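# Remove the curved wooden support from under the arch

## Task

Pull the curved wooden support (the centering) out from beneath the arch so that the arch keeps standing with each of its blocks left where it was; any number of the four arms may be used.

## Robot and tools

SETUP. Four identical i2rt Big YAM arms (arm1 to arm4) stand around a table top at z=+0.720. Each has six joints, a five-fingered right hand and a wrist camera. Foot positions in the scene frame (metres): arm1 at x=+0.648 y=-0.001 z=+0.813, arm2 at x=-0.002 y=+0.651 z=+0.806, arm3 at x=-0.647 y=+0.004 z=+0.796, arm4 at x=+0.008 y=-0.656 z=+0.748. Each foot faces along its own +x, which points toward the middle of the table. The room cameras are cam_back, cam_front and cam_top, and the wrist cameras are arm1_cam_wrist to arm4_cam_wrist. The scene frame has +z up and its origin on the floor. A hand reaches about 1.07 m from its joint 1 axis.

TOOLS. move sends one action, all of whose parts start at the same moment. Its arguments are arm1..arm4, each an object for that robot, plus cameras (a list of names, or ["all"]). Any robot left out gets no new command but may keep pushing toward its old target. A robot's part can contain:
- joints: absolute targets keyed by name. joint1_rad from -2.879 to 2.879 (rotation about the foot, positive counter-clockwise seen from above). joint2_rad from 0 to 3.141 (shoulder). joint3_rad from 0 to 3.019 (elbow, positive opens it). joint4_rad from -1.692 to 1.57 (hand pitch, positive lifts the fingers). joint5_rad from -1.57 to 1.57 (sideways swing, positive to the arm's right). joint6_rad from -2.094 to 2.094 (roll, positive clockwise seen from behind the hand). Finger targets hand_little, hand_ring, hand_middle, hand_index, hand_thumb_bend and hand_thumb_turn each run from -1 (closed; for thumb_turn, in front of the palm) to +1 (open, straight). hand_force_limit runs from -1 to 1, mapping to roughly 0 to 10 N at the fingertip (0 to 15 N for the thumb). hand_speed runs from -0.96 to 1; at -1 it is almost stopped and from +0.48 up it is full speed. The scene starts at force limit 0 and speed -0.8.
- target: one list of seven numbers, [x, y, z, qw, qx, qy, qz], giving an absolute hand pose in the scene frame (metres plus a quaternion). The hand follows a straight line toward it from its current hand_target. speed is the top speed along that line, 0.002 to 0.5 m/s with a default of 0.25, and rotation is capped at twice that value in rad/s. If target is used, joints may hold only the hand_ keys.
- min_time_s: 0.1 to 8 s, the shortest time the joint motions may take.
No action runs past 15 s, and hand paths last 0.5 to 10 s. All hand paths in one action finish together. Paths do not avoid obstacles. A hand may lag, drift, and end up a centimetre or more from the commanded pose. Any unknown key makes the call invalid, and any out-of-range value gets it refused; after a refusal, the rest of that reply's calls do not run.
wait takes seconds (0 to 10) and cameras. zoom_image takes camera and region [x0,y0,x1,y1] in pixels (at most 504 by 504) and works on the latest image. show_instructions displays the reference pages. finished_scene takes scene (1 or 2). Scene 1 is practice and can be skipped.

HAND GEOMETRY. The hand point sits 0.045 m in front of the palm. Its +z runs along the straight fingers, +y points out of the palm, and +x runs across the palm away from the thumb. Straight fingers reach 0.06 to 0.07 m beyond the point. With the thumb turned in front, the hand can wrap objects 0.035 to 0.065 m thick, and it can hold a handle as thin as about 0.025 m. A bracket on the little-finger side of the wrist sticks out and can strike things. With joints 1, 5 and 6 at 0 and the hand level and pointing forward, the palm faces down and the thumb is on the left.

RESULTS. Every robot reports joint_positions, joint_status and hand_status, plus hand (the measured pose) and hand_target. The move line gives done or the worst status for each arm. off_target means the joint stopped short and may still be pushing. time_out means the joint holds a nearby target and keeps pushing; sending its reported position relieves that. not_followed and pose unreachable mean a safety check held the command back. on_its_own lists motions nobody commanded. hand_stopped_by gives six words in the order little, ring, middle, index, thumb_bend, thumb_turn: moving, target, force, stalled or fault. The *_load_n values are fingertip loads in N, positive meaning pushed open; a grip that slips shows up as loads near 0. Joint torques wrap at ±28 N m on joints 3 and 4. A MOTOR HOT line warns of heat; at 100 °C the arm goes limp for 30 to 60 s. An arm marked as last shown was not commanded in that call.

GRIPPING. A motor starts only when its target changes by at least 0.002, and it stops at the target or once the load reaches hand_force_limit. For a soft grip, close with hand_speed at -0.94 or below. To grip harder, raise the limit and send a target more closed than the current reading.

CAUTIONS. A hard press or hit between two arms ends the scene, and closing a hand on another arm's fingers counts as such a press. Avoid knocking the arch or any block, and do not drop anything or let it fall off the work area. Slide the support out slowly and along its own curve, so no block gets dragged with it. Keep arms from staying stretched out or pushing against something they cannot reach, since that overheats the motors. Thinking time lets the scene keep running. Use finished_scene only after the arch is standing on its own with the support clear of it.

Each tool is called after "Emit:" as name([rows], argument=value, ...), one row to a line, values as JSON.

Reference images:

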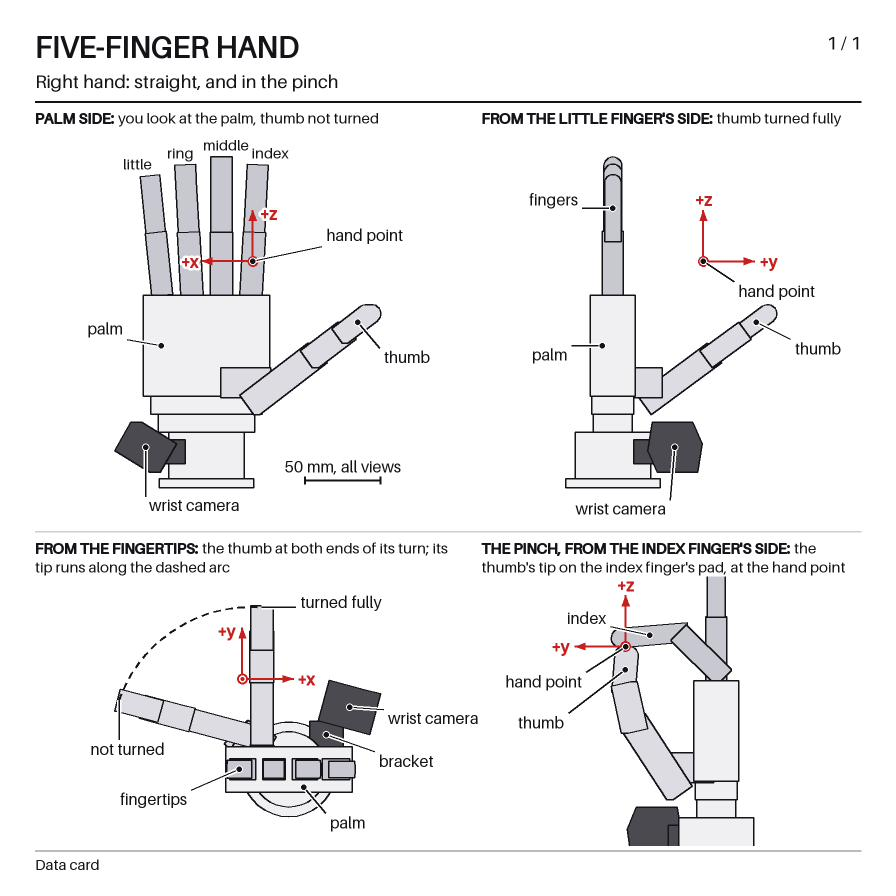

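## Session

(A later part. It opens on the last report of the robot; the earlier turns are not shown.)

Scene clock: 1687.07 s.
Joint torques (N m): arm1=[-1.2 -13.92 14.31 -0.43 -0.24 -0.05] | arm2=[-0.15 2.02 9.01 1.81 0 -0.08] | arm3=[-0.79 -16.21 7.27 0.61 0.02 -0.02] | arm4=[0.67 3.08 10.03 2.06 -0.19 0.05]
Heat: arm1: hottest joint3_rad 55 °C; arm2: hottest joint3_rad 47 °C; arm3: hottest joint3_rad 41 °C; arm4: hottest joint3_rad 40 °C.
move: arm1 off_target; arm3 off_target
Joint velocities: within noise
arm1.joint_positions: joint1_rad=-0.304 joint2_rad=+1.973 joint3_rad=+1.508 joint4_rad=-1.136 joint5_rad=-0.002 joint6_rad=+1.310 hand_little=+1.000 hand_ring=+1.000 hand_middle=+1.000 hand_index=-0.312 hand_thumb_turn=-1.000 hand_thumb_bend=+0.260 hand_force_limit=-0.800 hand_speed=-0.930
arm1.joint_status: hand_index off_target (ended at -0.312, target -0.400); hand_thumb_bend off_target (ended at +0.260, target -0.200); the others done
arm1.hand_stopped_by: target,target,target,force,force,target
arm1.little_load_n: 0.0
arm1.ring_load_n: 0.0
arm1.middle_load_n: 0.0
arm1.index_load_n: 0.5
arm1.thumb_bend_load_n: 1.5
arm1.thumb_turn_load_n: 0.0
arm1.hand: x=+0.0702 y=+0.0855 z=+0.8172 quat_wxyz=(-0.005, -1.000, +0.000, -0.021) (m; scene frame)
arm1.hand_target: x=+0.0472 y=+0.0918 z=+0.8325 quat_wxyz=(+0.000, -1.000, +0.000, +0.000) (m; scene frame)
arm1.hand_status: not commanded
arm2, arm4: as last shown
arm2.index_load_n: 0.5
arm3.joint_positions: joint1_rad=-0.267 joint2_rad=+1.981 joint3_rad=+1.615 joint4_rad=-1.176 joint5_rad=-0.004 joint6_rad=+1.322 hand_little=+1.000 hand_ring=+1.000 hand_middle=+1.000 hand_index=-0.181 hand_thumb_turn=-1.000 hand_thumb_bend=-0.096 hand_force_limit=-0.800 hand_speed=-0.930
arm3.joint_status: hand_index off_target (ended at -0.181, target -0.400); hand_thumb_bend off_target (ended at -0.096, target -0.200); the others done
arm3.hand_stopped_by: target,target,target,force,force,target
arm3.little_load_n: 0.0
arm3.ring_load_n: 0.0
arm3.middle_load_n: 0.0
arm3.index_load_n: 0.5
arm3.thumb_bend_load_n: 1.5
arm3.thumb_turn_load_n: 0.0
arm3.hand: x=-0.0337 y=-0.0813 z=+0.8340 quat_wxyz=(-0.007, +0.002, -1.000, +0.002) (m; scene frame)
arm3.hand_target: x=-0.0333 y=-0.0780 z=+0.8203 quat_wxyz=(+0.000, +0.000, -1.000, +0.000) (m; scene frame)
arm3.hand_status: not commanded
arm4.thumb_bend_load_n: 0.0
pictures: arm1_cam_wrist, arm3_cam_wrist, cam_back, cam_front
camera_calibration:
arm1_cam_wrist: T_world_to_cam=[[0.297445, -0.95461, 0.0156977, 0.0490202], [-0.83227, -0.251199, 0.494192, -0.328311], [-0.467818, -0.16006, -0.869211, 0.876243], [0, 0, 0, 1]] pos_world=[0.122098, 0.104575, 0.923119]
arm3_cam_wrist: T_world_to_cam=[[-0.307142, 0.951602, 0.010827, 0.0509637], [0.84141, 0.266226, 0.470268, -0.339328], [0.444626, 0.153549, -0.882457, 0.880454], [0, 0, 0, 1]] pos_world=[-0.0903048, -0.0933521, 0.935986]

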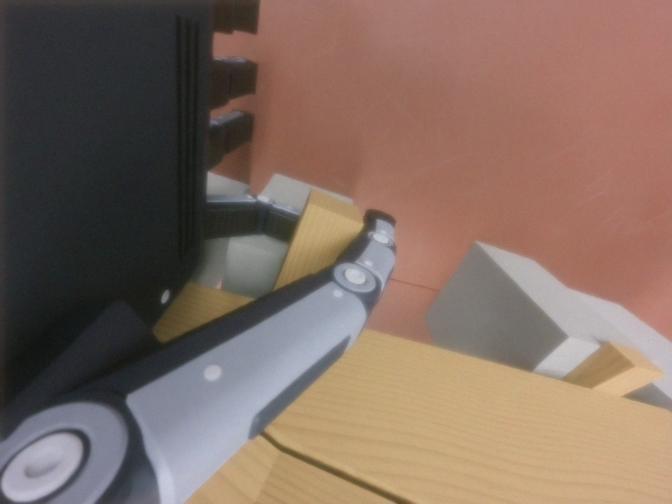

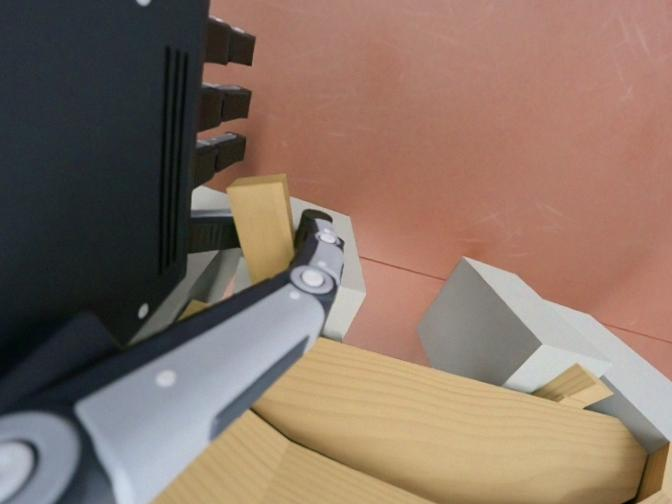

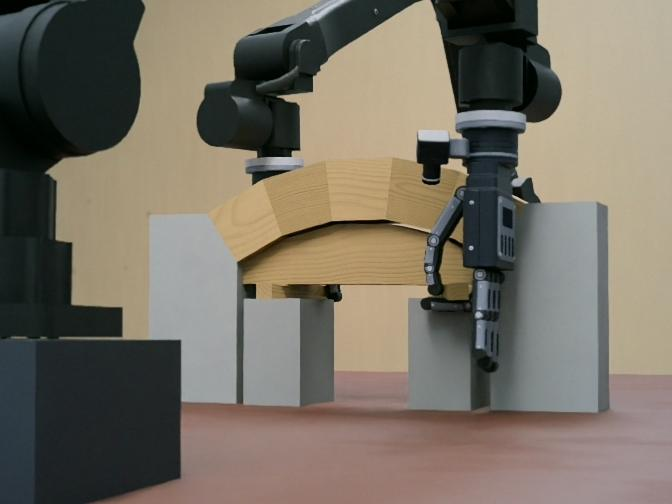

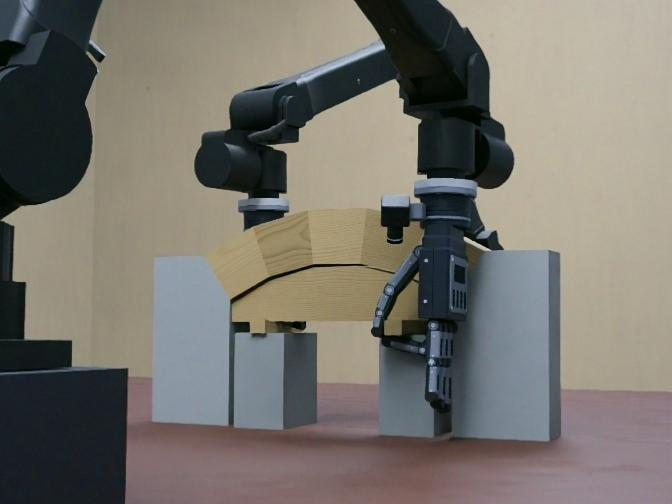

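Emit:
move(arm1={"joints": {"hand_index": 0.3, "hand_thumb_bend": 0.7, "hand_speed": -0.5}}, arm3={"joints": {"hand_index": 0.3, "hand_thumb_bend": 0.7, "hand_speed": -0.5}}, cameras=["arm1_cam_wrist", "arm3_cam_wrist", "cam_front", "cam_back", "cam_top"])

Emit:
zoom_image(camera="arm3_cam_wrist", region=[180, 100, 400, 340])

Emit:
zoom_image(camera="arm1_cam_wrist", region=[180, 100, 400, 340])

Emit:
zoom_image(camera="cam_back", region=[220, 190, 520, 340])

Emit:
zoom_image(camera="cam_front", region=[200, 230, 480, 380])

Scene clock: 1734.57 s.
Joint torques (N m): arm1=[-1.2 -13.92 14.31 -0.39 -0.22 -0.06] | arm2=[-0.15 1.96 9.01 1.81 0 -0.09] | arm3=[-0.79 -16.21 7.27 0.61 0.02 -0.03] | arm4=[-0.79 2.2 10.04 1.81 -0.17 0.04]
Heat: arm1: hottest joint3_rad 55 °C; arm2: hottest joint3_rad 47 °C; arm3: hottest joint3_rad 41 °C; arm4: hottest joint3_rad 40 °C.
move: arm1 done; arm3 done
Joint velocities: within noise
arm1.joint_positions: joint1_rad=-0.304 joint2_rad=+1.973 joint3_rad=+1.508 joint4_rad=-1.138 joint5_rad=-0.002 joint6_rad=+1.310 hand_little=+1.000 hand_ring=+1.000 hand_middle=+1.000 hand_index=+0.300 hand_thumb_turn=-1.000 hand_thumb_bend=+0.700 hand_force_limit=-0.800 hand_speed=-0.500
arm1.joint_status: all done
arm1.hand_stopped_by: target,target,target,target,target,target
arm1.little_load_n: 0.0
arm1.ring_load_n: 0.0
arm1.middle_load_n: 0.0
arm1.index_load_n: 0.0
arm1.thumb_bend_load_n: 0.0
arm1.thumb_turn_load_n: 0.0
arm1.hand: x=+0.0706 y=+0.0853 z=+0.8172 quat_wxyz=(-0.006, -1.000, +0.000, -0.022) (m; scene frame)
arm1.hand_target: x=+0.0473 y=+0.0918 z=+0.8325 quat_wxyz=(+0.000, -1.000, +0.000, +0.000) (m; scene frame)
arm1.hand_status: not commanded
arm2, arm4: as last shown
arm2.index_load_n: 0.0
arm3.joint_positions: joint1_rad=-0.267 joint2_rad=+1.981 joint3_rad=+1.615 joint4_rad=-1.176 joint5_rad=-0.004 joint6_rad=+1.322 hand_little=+1.000 hand_ring=+1.000 hand_middle=+1.000 hand_index=+0.300 hand_thumb_turn=-1.000 hand_thumb_bend=+0.700 hand_force_limit=-0.800 hand_speed=-0.500
arm3.joint_status: all done
arm3.hand_stopped_by: target,target,target,target,target,target
arm3.little_load_n: 0.0
arm3.ring_load_n: 0.0
arm3.middle_load_n: 0.0
arm3.index_load_n: 0.0
arm3.thumb_bend_load_n: 0.0
arm3.thumb_turn_load_n: 0.0
arm3.hand: x=-0.0337 y=-0.0813 z=+0.8340 quat_wxyz=(-0.007, +0.002, -1.000, +0.002) (m; scene frame)
arm3.hand_target: x=-0.0333 y=-0.0780 z=+0.8203 quat_wxyz=(+0.000, +0.000, -1.000, +0.000) (m; scene frame)
arm3.hand_status: not commanded
pictures: arm1_cam_wrist, arm3_cam_wrist, cam_back, cam_front, cam_top
camera_calibration:
arm1_cam_wrist: T_world_to_cam=[[0.297366, -0.954611, 0.017046, 0.0476019], [-0.833188, -0.250741, 0.492876, -0.326859], [-0.466231, -0.160767, -0.869933, 0.876999], [0, 0, 0, 1]] pos_world=[0.122394, 0.104477, 0.923219]
arm3_cam_wrist: T_world_to_cam=[[-0.307142, 0.951602, 0.010827, 0.0509637], [0.84141, 0.266226, 0.470268, -0.339328], [0.444626, 0.153549, -0.882457, 0.880454], [0, 0, 0, 1]] pos_world=[-0.0903048, -0.0933521, 0.935986]

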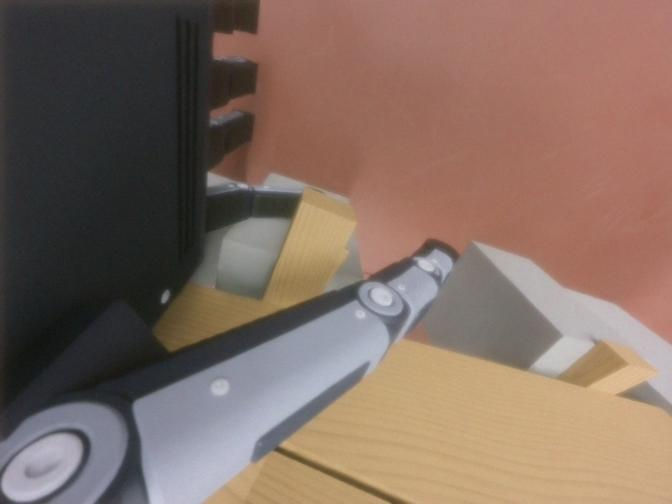

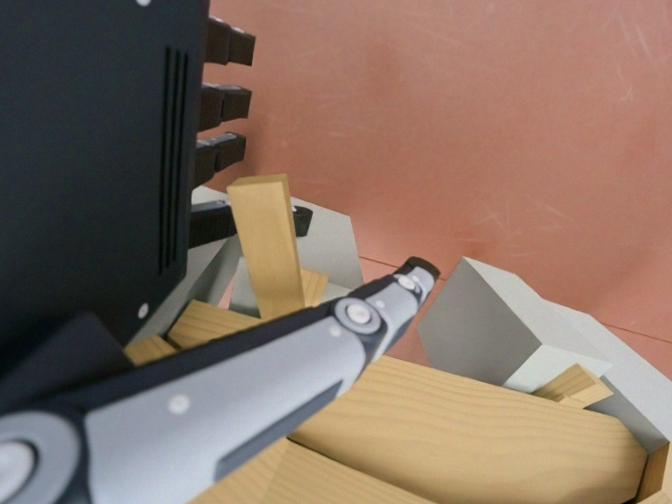

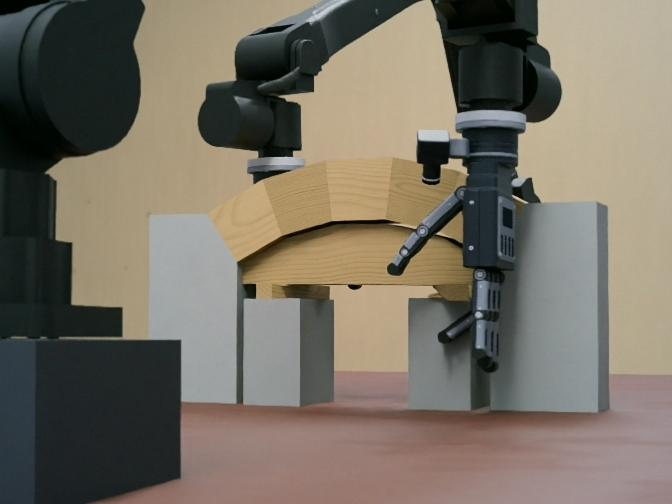

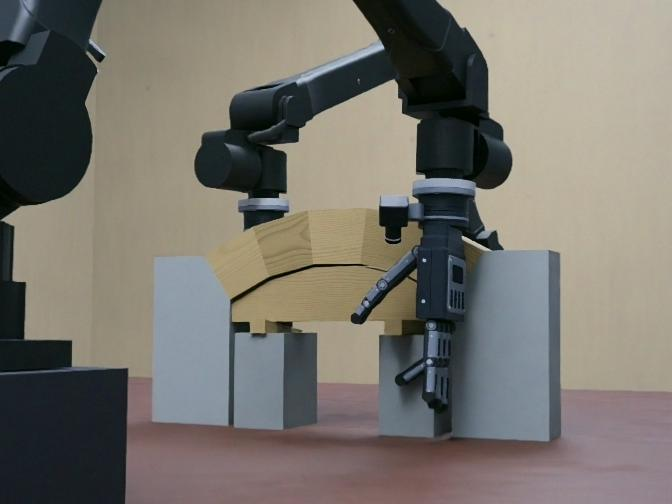

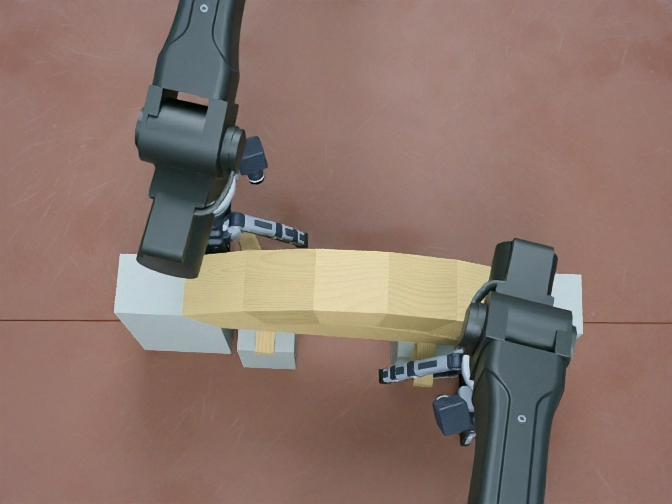

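Scaled by 2.100.

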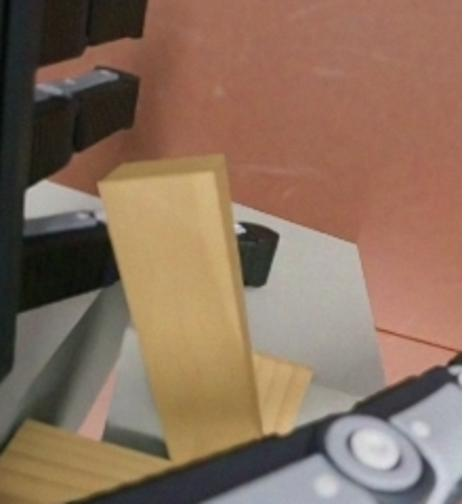

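Scaled by 2.100.

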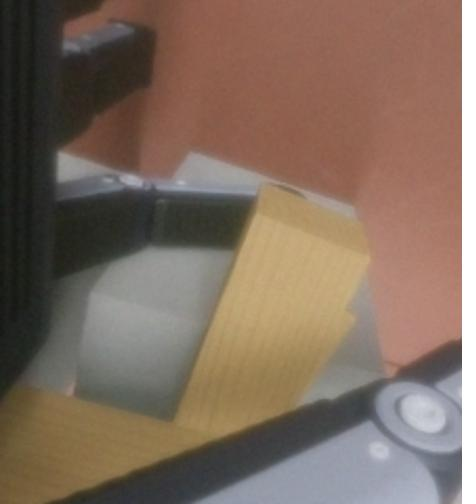

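Scaled by 1.680.

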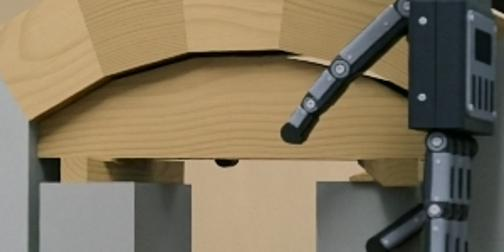

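Scaled by 1.800.

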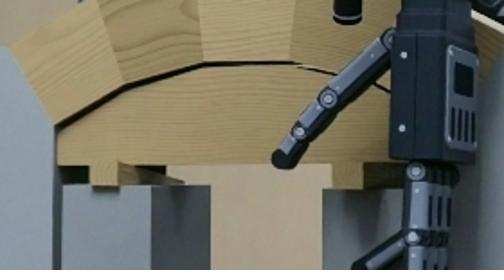

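Emit:
move(arm1={"joints": {"hand_index": 1.0, "hand_thumb_bend": 0.9, "hand_speed": 0.0}}, arm3={"joints": {"hand_index": 1.0, "hand_thumb_bend": 0.9, "hand_speed": 0.0}})

Emit:
move(arm1={"target": [0.060, 0.092, 0.89, 0, 1, 0, 0], "speed": 0.12}, arm3={"target": [-0.030, -0.100, 0.885, 0, 0, 1, 0], "speed": 0.12})

Emit:
move(arm1={"target": [0.066, 0.092, 0.829, 0, 1, 0, 0], "speed": 0.1}, arm3={"target": [-0.033, -0.096, 0.828, 0, 0, 1, 0], "speed": 0.1}, cameras=["arm1_cam_wrist", "arm3_cam_wrist", "cam_front", "cam_back"])

Emit:
zoom_image(camera="arm3_cam_wrist", region=[180, 100, 400, 340])

Emit:
zoom_image(camera="arm1_cam_wrist", region=[180, 100, 400, 340])

Scene clock: 1777.10 s.
Joint torques (N m): arm1=[-1.2 -13.98 13.71 -0.35 -0.18 -0.05] | arm2=[-0.21 2.02 9.03 1.84 0 -0.09] | arm3=[-0.79 -16.21 7.27 0.61 0.02 -0.03] | arm4=[0.56 2.32 10.18 1.58 -0.18 0.03]
Heat: arm1: hottest joint3_rad 56 °C; arm2: hottest joint3_rad 47 °C; arm3: hottest joint3_rad 41 °C; arm4: hottest joint3_rad 41 °C.
move: arm1 done; arm3 done
Joint velocities: within noise
arm1.joint_positions: joint1_rad=-0.304 joint2_rad=+1.973 joint3_rad=+1.515 joint4_rad=-1.139 joint5_rad=-0.003 joint6_rad=+1.310 hand_little=+1.000 hand_ring=+1.000 hand_middle=+1.000 hand_index=+1.000 hand_thumb_turn=-1.000 hand_thumb_bend=+0.900 hand_force_limit=-0.800 hand_speed=+0.000
arm1.joint_status: all done
arm1.hand_stopped_by: target,target,target,target,target,target
arm1.little_load_n: 0.0
arm1.ring_load_n: 0.0
arm1.middle_load_n: 0.0
arm1.index_load_n: 0.0
arm1.thumb_bend_load_n: 0.0
arm1.thumb_turn_load_n: 0.0
arm1.hand: x=+0.0678 y=+0.0858 z=+0.8197 quat_wxyz=(-0.005, -1.000, +0.000, -0.019) (m; scene frame)
arm1.hand_target: x=+0.0473 y=+0.0917 z=+0.8325 quat_wxyz=(+0.000, -1.000, +0.000, +0.000) (m; scene frame)
arm1.hand_status: not commanded
arm2, arm4: as last shown
arm3.joint_positions: joint1_rad=-0.267 joint2_rad=+1.981 joint3_rad=+1.615 joint4_rad=-1.176 joint5_rad=-0.004 joint6_rad=+1.322 hand_little=+1.000 hand_ring=+1.000 hand_middle=+1.000 hand_index=+1.000 hand_thumb_turn=-1.000 hand_thumb_bend=+0.900 hand_force_limit=-0.800 hand_speed=+0.000
arm3.joint_status: all done
arm3.hand_stopped_by: target,target,target,target,target,target
arm3.little_load_n: 0.0
arm3.ring_load_n: 0.0
arm3.middle_load_n: 0.0
arm3.index_load_n: 0.0
arm3.thumb_bend_load_n: 0.0
arm3.thumb_turn_load_n: 0.0
arm3.hand: x=-0.0337 y=-0.0813 z=+0.8340 quat_wxyz=(-0.007, +0.002, -1.000, +0.002) (m; scene frame)
arm3.hand_target: x=-0.0333 y=-0.0780 z=+0.8203 quat_wxyz=(+0.000, +0.000, -1.000, +0.000) (m; scene frame)
arm3.hand_status: not commanded
arm4.ring_load_n: 0.5
pictures: none

Scene clock: 1778.43 s.
Joint torques (N m): arm1=[-1.67 -15.62 13.87 -0.69 -0.16 -0.11] | arm2=[-0.09 2.02 9.01 1.81 0 -0.08] | arm3=[-2.2 -19.49 11.18 -0.18 0.03 -0.27] | arm4=[0.85 1.79 9.87 1.59 -0.13 0.02]
Heat: arm1: hottest joint3_rad 57 °C; arm2: hottest joint3_rad 47 °C; arm3: hottest joint3_rad 41 °C; arm4: hottest joint3_rad 41 °C.
move: arm1 off_target; arm3 off_target
Joint velocities: within noise
arm1.joint_positions: joint1_rad=-0.304 joint2_rad=+1.910 joint3_rad=+1.539 joint4_rad=-1.241 joint5_rad=-0.003 joint6_rad=+1.309 hand_little=+1.000 hand_ring=+1.000 hand_middle=+1.000 hand_index=+1.000 hand_thumb_turn=-1.000 hand_thumb_bend=+0.900 hand_force_limit=-0.800 hand_speed=+0.000
arm1.joint_status: not commanded
arm1.hand_stopped_by: target,target,target,target,target,target
arm1.little_load_n: 0.0
arm1.ring_load_n: 0.0
arm1.middle_load_n: 0.0
arm1.index_load_n: 0.0
arm1.thumb_bend_load_n: 0.0
arm1.thumb_turn_load_n: 0.0
arm1.hand: x=+0.0782 y=+0.0829 z=+0.8628 quat_wxyz=(-0.007, -1.000, +0.000, -0.026) (m; scene frame)
arm1.hand_target: x=+0.0612 y=+0.0916 z=+0.8902 quat_wxyz=(+0.000, -1.000, +0.000, +0.000) (m; scene frame)
arm1.hand_status: off_target (0.034 m and 3.1 deg from the pose sent, 0.071 m and 2.3 deg at the start)
arm2, arm4: as last shown
arm2.thumb_bend_load_n: 0.5
arm3.joint_positions: joint1_rad=-0.284 joint2_rad=+1.981 joint3_rad=+1.690 joint4_rad=-1.315 joint5_rad=-0.004 joint6_rad=+1.311 hand_little=+1.000 hand_ring=+1.000 hand_middle=+1.000 hand_index=+1.000 hand_thumb_turn=-1.000 hand_thumb_bend=+0.900 hand_force_limit=-0.800 hand_speed=+0.000
arm3.joint_status: not commanded
arm3.hand_stopped_by: target,target,target,target,target,target
arm3.little_load_n: 0.0
arm3.ring_load_n: 0.0
arm3.middle_load_n: 0.0
arm3.index_load_n: 0.0
arm3.thumb_bend_load_n: 0.0
arm3.thumb_turn_load_n: 0.0
arm3.hand: x=-0.0433 y=-0.0891 z=+0.8603 quat_wxyz=(+0.024, -0.001, -1.000, -0.006) (m; scene frame)
arm3.hand_target: x=-0.0309 y=-0.0999 z=+0.8852 quat_wxyz=(+0.000, +0.000, -1.000, +0.000) (m; scene frame)
arm3.hand_status: off_target (0.030 m and 2.8 deg from the pose sent, 0.055 m and 0.9 deg at the start)
arm4.ring_load_n: 0.0
pictures: none

Scene clock: 1779.70 s.
Joint torques (N m): arm1=[-1.67 -13.98 8.9 0.28 -0.18 -0.12] | arm2=[-0.15 2.02 8.99 1.81 0 -0.08] | arm3=[-1.79 -16.03 7.28 0.64 0 -0.21] | arm4=[0.56 2.84 10.18 1.57 -0.12 0.01]
Heat: arm1: hottest joint3_rad 57 °C; arm2: hottest joint3_rad 47 °C; arm3: hottest joint3_rad 41 °C; arm4: hottest joint3_rad 41 °C.
move: arm1 done; arm3 off_target
Joint velocities: within noise
arm1.joint_positions: joint1_rad=-0.306 joint2_rad=+1.938 joint3_rad=+1.497 joint4_rad=-1.122 joint5_rad=-0.003 joint6_rad=+1.307 hand_little=+1.000 hand_ring=+1.000 hand_middle=+1.000 hand_index=+1.000 hand_thumb_turn=-1.000 hand_thumb_bend=+0.900 hand_force_limit=-0.800 hand_speed=+0.000
arm1.joint_status: not commanded
arm1.hand_stopped_by: target,target,target,target,target,target
arm1.little_load_n: 0.0
arm1.ring_load_n: 0.0
arm1.middle_load_n: 0.0
arm1.index_load_n: 0.0
arm1.thumb_bend_load_n: 0.0
arm1.thumb_turn_load_n: 0.0
arm1.hand: x=+0.0679 y=+0.0871 z=+0.8327 quat_wxyz=(-0.001, -1.000, +0.000, -0.004) (m; scene frame)
arm1.hand_target: x=+0.0662 y=+0.0919 z=+0.8291 quat_wxyz=(+0.000, -1.000, +0.000, +0.000) (m; scene frame)
arm1.hand_status: done (0.006 m and 0.4 deg from the pose sent, 0.037 m and 3.1 deg at the start)
arm2, arm4: as last shown
arm2.thumb_bend_load_n: 0.0
arm3.joint_positions: joint1_rad=-0.284 joint2_rad=+1.981 joint3_rad=+1.644 joint4_rad=-1.201 joint5_rad=-0.004 joint6_rad=+1.311 hand_little=+1.000 hand_ring=+1.000 hand_middle=+1.000 hand_index=+1.000 hand_thumb_turn=-1.000 hand_thumb_bend=+0.900 hand_force_limit=-0.800 hand_speed=+0.000
arm3.joint_status: not commanded
arm3.hand_stopped_by: target,target,target,target,target,target
arm3.little_load_n: 0.0
arm3.ring_load_n: 0.0
arm3.middle_load_n: 0.0
arm3.index_load_n: 0.0
arm3.thumb_bend_load_n: 0.0
arm3.thumb_turn_load_n: 0.0
arm3.hand: x=-0.0313 y=-0.0924 z=+0.8442 quat_wxyz=(-0.009, -0.001, -1.000, +0.003) (m; scene frame)
arm3.hand_target: x=-0.0333 y=-0.0960 z=+0.8283 quat_wxyz=(+0.000, +0.000, -1.000, +0.000) (m; scene frame)
arm3.hand_status: off_target (0.017 m and 1.1 deg from the pose sent, 0.035 m and 2.8 deg at the start)
pictures: arm1_cam_wrist, arm3_cam_wrist, cam_back, cam_front
camera_calibration:
arm1_cam_wrist: T_world_to_cam=[[0.298106, -0.954529, -0.00250064, 0.0660412], [-0.814018, -0.25559, 0.521582, -0.361018], [-0.498505, -0.153451, -0.853197, 0.877101], [0, 0, 0, 1]] pos_world=[0.123676, 0.105358, 0.936806]
arm3_cam_wrist: T_world_to_cam=[[-0.30136, 0.953471, 0.00862427, 0.0644713], [0.841477, 0.261687, 0.47269, -0.345705], [0.448439, 0.149707, -0.881187, 0.888724], [0, 0, 0, 1]] pos_world=[-0.088207, -0.104053, 0.945987]

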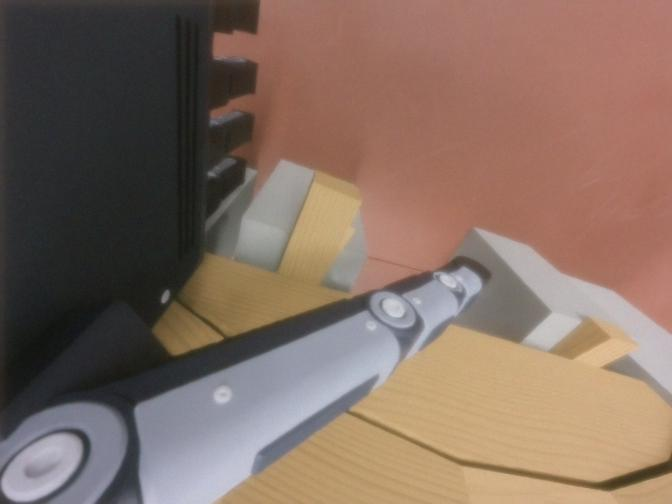

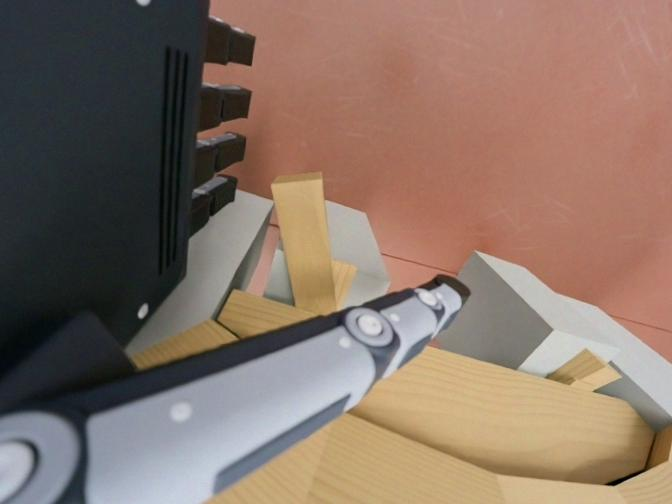

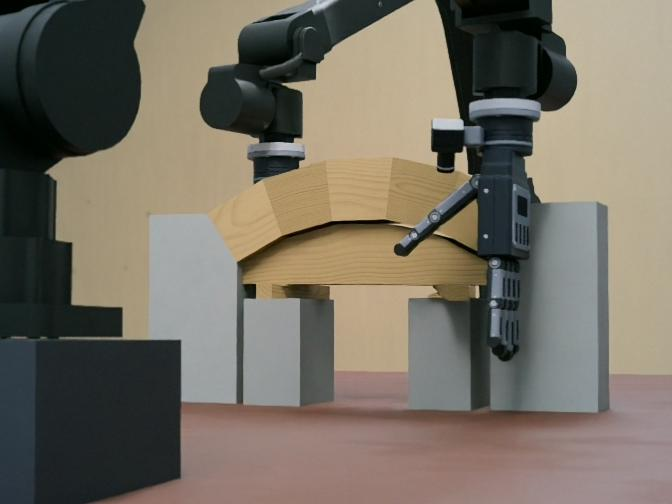

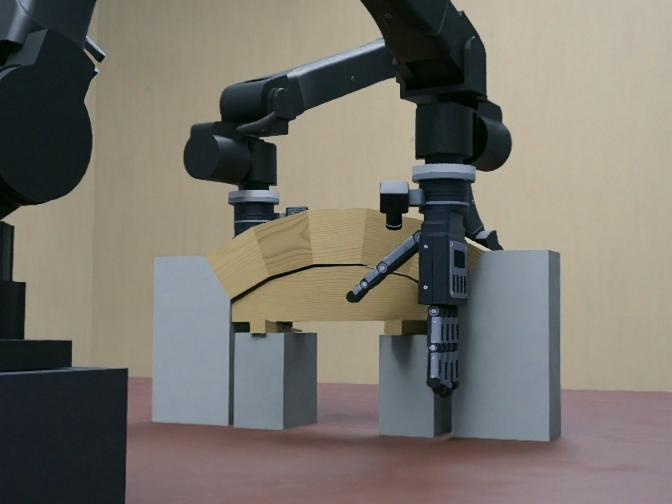

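Scaled by 2.100.

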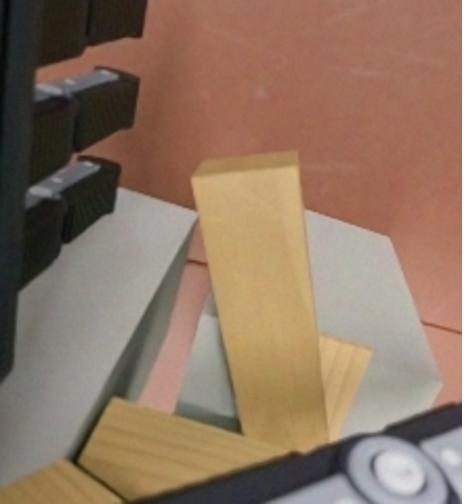

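Scaled by 2.100.

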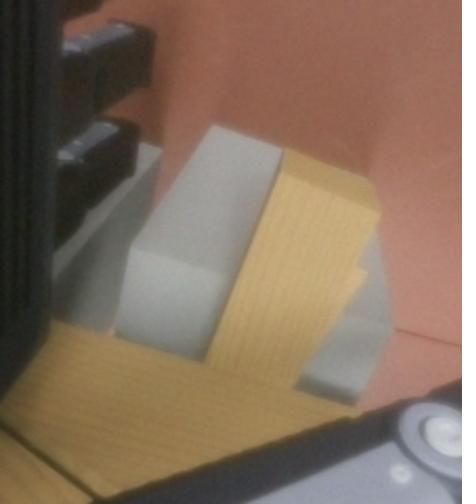

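Emit:
move(arm1={"joints": {"hand_index": 0.15, "hand_thumb_bend": 0.45, "hand_speed": -0.6}}, arm3={"joints": {"hand_index": 0.15, "hand_thumb_bend": 0.45, "hand_speed": -0.6}}, cameras=["arm1_cam_wrist", "arm3_cam_wrist", "cam_front", "cam_back"])

Emit:
zoom_image(camera="cam_front", region=[320, 250, 480, 410])

Emit:
zoom_image(camera="cam_back", region=[370, 200, 530, 360])

Emit:
zoom_image(camera="arm1_cam_wrist", region=[180, 100, 400, 340])

Emit:
zoom_image(camera="arm3_cam_wrist", region=[180, 100, 400, 340])

Scene clock: 1789.87 s.
Joint torques (N m): arm1=[-1.61 -13.98 8.88 0.24 -0.27 -0.11] | arm2=[-0.09 1.9 8.99 1.8 -0.01 -0.08] | arm3=[-1.73 -16.09 7.28 0.61 -0.05 -0.21] | arm4=[0.97 2.84 10.39 1.65 -0.14 0.06]
Heat: arm1: hottest joint3_rad 55 °C; arm2: hottest joint3_rad 48 °C; arm3: hottest joint3_rad 41 °C; arm4: hottest joint3_rad 41 °C.
move: arm1 off_target; arm3 off_target
Joint velocities: within noise
arm1.joint_positions: joint1_rad=-0.308 joint2_rad=+1.938 joint3_rad=+1.497 joint4_rad=-1.121 joint5_rad=-0.001 joint6_rad=+1.307 hand_little=+1.000 hand_ring=+1.000 hand_middle=+1.000 hand_index=+0.823 hand_thumb_turn=-1.000 hand_thumb_bend=+0.450 hand_force_limit=-0.800 hand_speed=-0.600
arm1.joint_status: hand_index off_target (ended at +0.823, target +0.150); the others done
arm1.hand_stopped_by: target,target,target,force,target,target
arm1.little_load_n: 0.0
arm1.ring_load_n: 0.0
arm1.middle_load_n: 0.0
arm1.index_load_n: 0.0
arm1.thumb_bend_load_n: 0.0
arm1.thumb_turn_load_n: 0.0
arm1.hand: x=+0.0678 y=+0.0885 z=+0.8325 quat_wxyz=(+0.000, -1.000, +0.001, -0.003) (m; scene frame)
arm1.hand_target: x=+0.0661 y=+0.0920 z=+0.8291 quat_wxyz=(+0.000, -1.000, +0.000, +0.000) (m; scene frame)
arm1.hand_status: not commanded
arm2.joint_positions: joint1_rad=-0.011 joint2_rad=+0.646 joint3_rad=+1.374 joint4_rad=-1.418 joint5_rad=+0.091 joint6_rad=-0.991 hand_little=+1.000 hand_ring=+1.000 hand_middle=+1.000 hand_index=+1.000 hand_thumb_turn=+1.000 hand_thumb_bend=+1.000 hand_force_limit=+0.000 hand_speed=-0.800
arm2.joint_status: not commanded
arm2.hand_stopped_by: target,target,target,target,target,target
arm2.little_load_n: 0.0
arm2.ring_load_n: -0.5
arm2.middle_load_n: 0.0
arm2.index_load_n: 0.0
arm2.thumb_bend_load_n: 0.0
arm2.thumb_turn_load_n: 0.0
arm2.hand: x=-0.0608 y=+0.4410 z=+1.2592 quat_wxyz=(+0.243, +0.401, -0.810, +0.352) (m; scene frame)
arm2.hand_target: x=-0.0608 y=+0.4412 z=+1.2694 quat_wxyz=(+0.248, +0.398, -0.806, +0.362) (m; scene frame)
arm2.hand_status: not commanded
arm3.joint_positions: joint1_rad=-0.284 joint2_rad=+1.982 joint3_rad=+1.644 joint4_rad=-1.200 joint5_rad=-0.003 joint6_rad=+1.311 hand_little=+1.000 hand_ring=+1.000 hand_middle=+1.000 hand_index=+0.525 hand_thumb_turn=-1.000 hand_thumb_bend=+0.450 hand_force_limit=-0.800 hand_speed=-0.600
arm3.joint_status: hand_index off_target (ended at +0.525, target +0.150); the others done
arm3.hand_stopped_by: target,target,target,force,target,target
arm3.little_load_n: 0.0
arm3.ring_load_n: 0.0
arm3.middle_load_n: 0.0
arm3.index_load_n: 0.0
arm3.thumb_bend_load_n: 0.0
arm3.thumb_turn_load_n: 0.0
arm3.hand: x=-0.0313 y=-0.0927 z=+0.8439 quat_wxyz=(-0.009, -0.001, -1.000, +0.004) (m; scene frame)
arm3.hand_target: x=-0.0334 y=-0.0959 z=+0.8282 quat_wxyz=(+0.000, +0.000, -1.000, +0.000) (m; scene frame)
arm3.hand_status: not commanded
arm4.joint_positions: joint1_rad=+0.111 joint2_rad=+0.644 joint3_rad=+1.326 joint4_rad=-1.552 joint5_rad=-0.099 joint6_rad=-1.379 hand_little=+1.000 hand_ring=+1.000 hand_middle=+1.000 hand_index=+1.000 hand_thumb_turn=+1.000 hand_thumb_bend=+1.000 hand_force_limit=+0.000 hand_speed=-0.800
arm4.joint_status: not commanded
arm4.hand_stopped_by: target,target,target,target,target,target
arm4.little_load_n: 0.0
arm4.ring_load_n: 0.0
arm4.middle_load_n: 0.0
arm4.index_load_n: 0.0
arm4.thumb_bend_load_n: 0.0
arm4.thumb_turn_load_n: 0.0
arm4.hand: x=+0.0120 y=-0.4479 z=+1.1632 quat_wxyz=(-0.303, +0.666, +0.663, +0.155) (m; scene frame)
arm4.hand_target: x=+0.0119 y=-0.4466 z=+1.1755 quat_wxyz=(-0.315, +0.662, +0.660, +0.163) (m; scene frame)
arm4.hand_status: not commanded
pictures: arm1_cam_wrist, arm3_cam_wrist, cam_back, cam_front
camera_calibration:
arm1_cam_wrist: T_world_to_cam=[[0.297017, -0.954857, -0.00536755, 0.0699679], [-0.813841, -0.256085, 0.521616, -0.360767], [-0.499443, -0.150561, -0.853164, 0.876915], [0, 0, 0, 1]] pos_world=[0.12358, 0.106451, 0.93671]
arm3_cam_wrist: T_world_to_cam=[[-0.301335, 0.95349, 0.00732483, 0.0658003], [0.841652, 0.262365, 0.472003, -0.344803], [0.448129, 0.148396, -0.881566, 0.888669], [0, 0, 0, 1]] pos_world=[-0.0882064, -0.104151, 0.945686]

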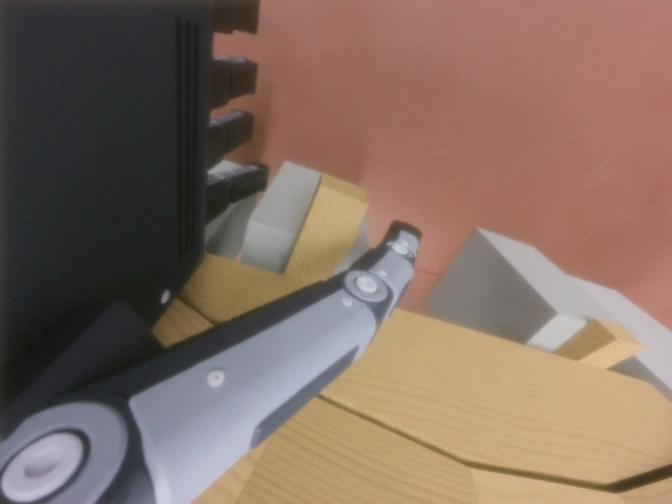

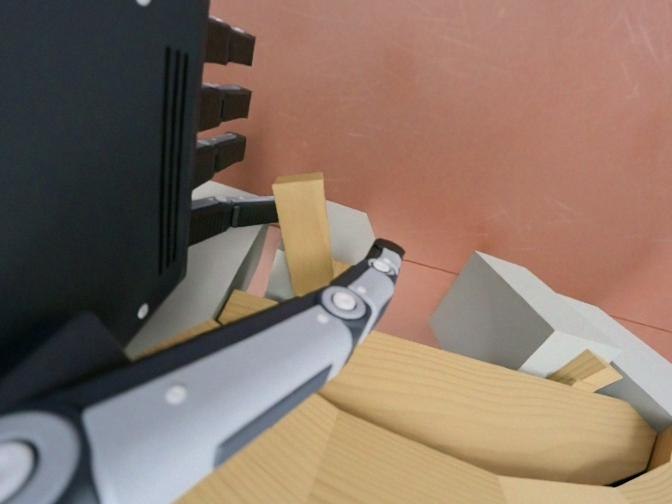

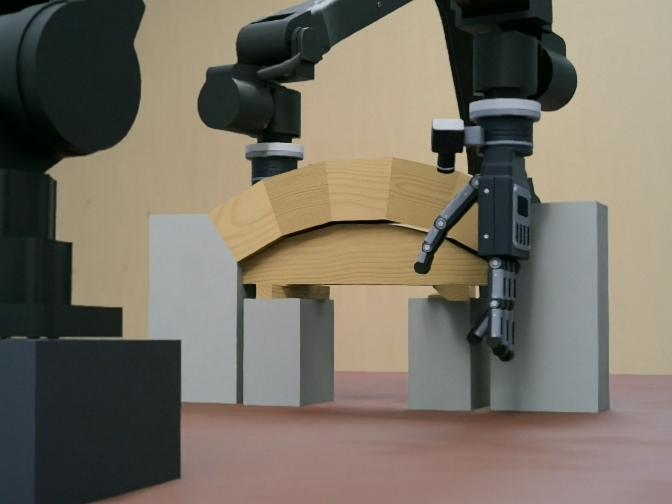

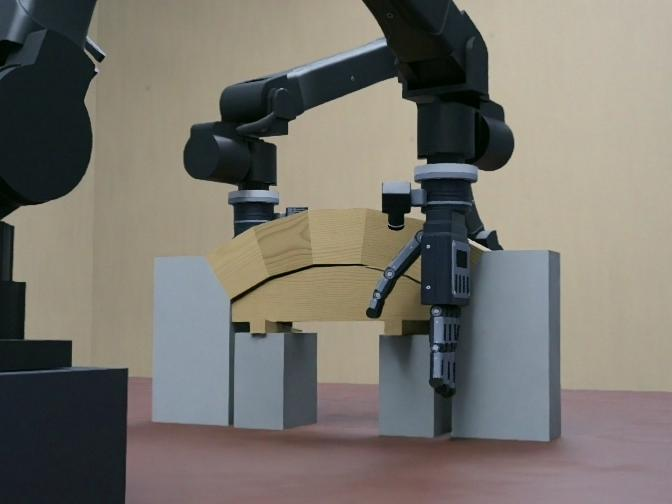

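Scaled by 3.150.

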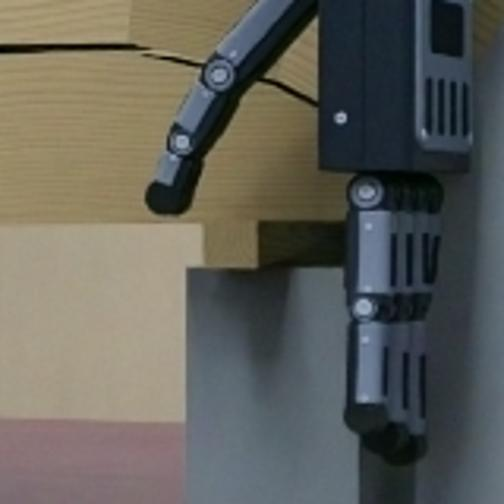

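Scaled by 3.150.

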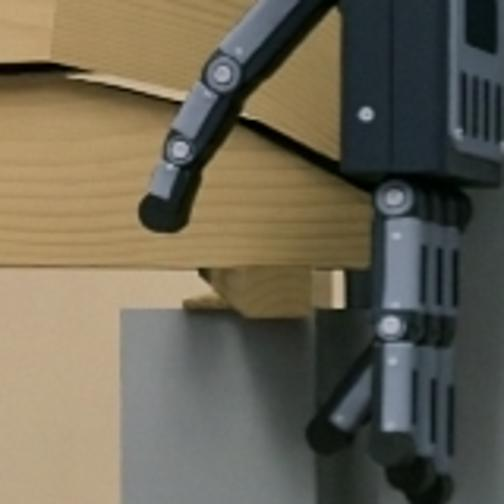

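Scaled by 2.100.

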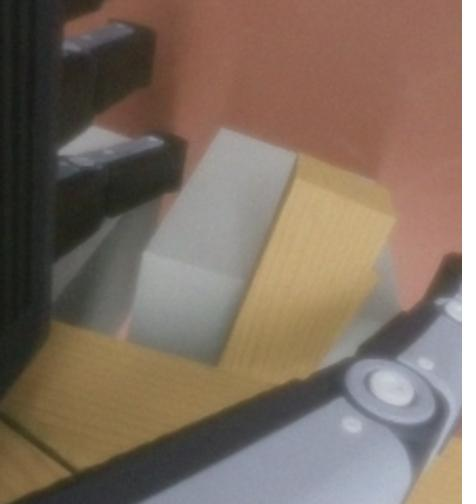

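Scaled by 2.100.

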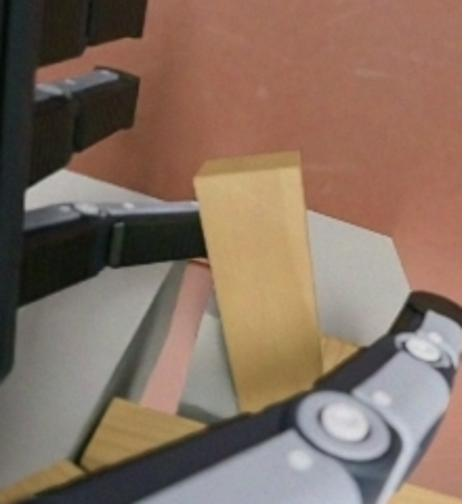

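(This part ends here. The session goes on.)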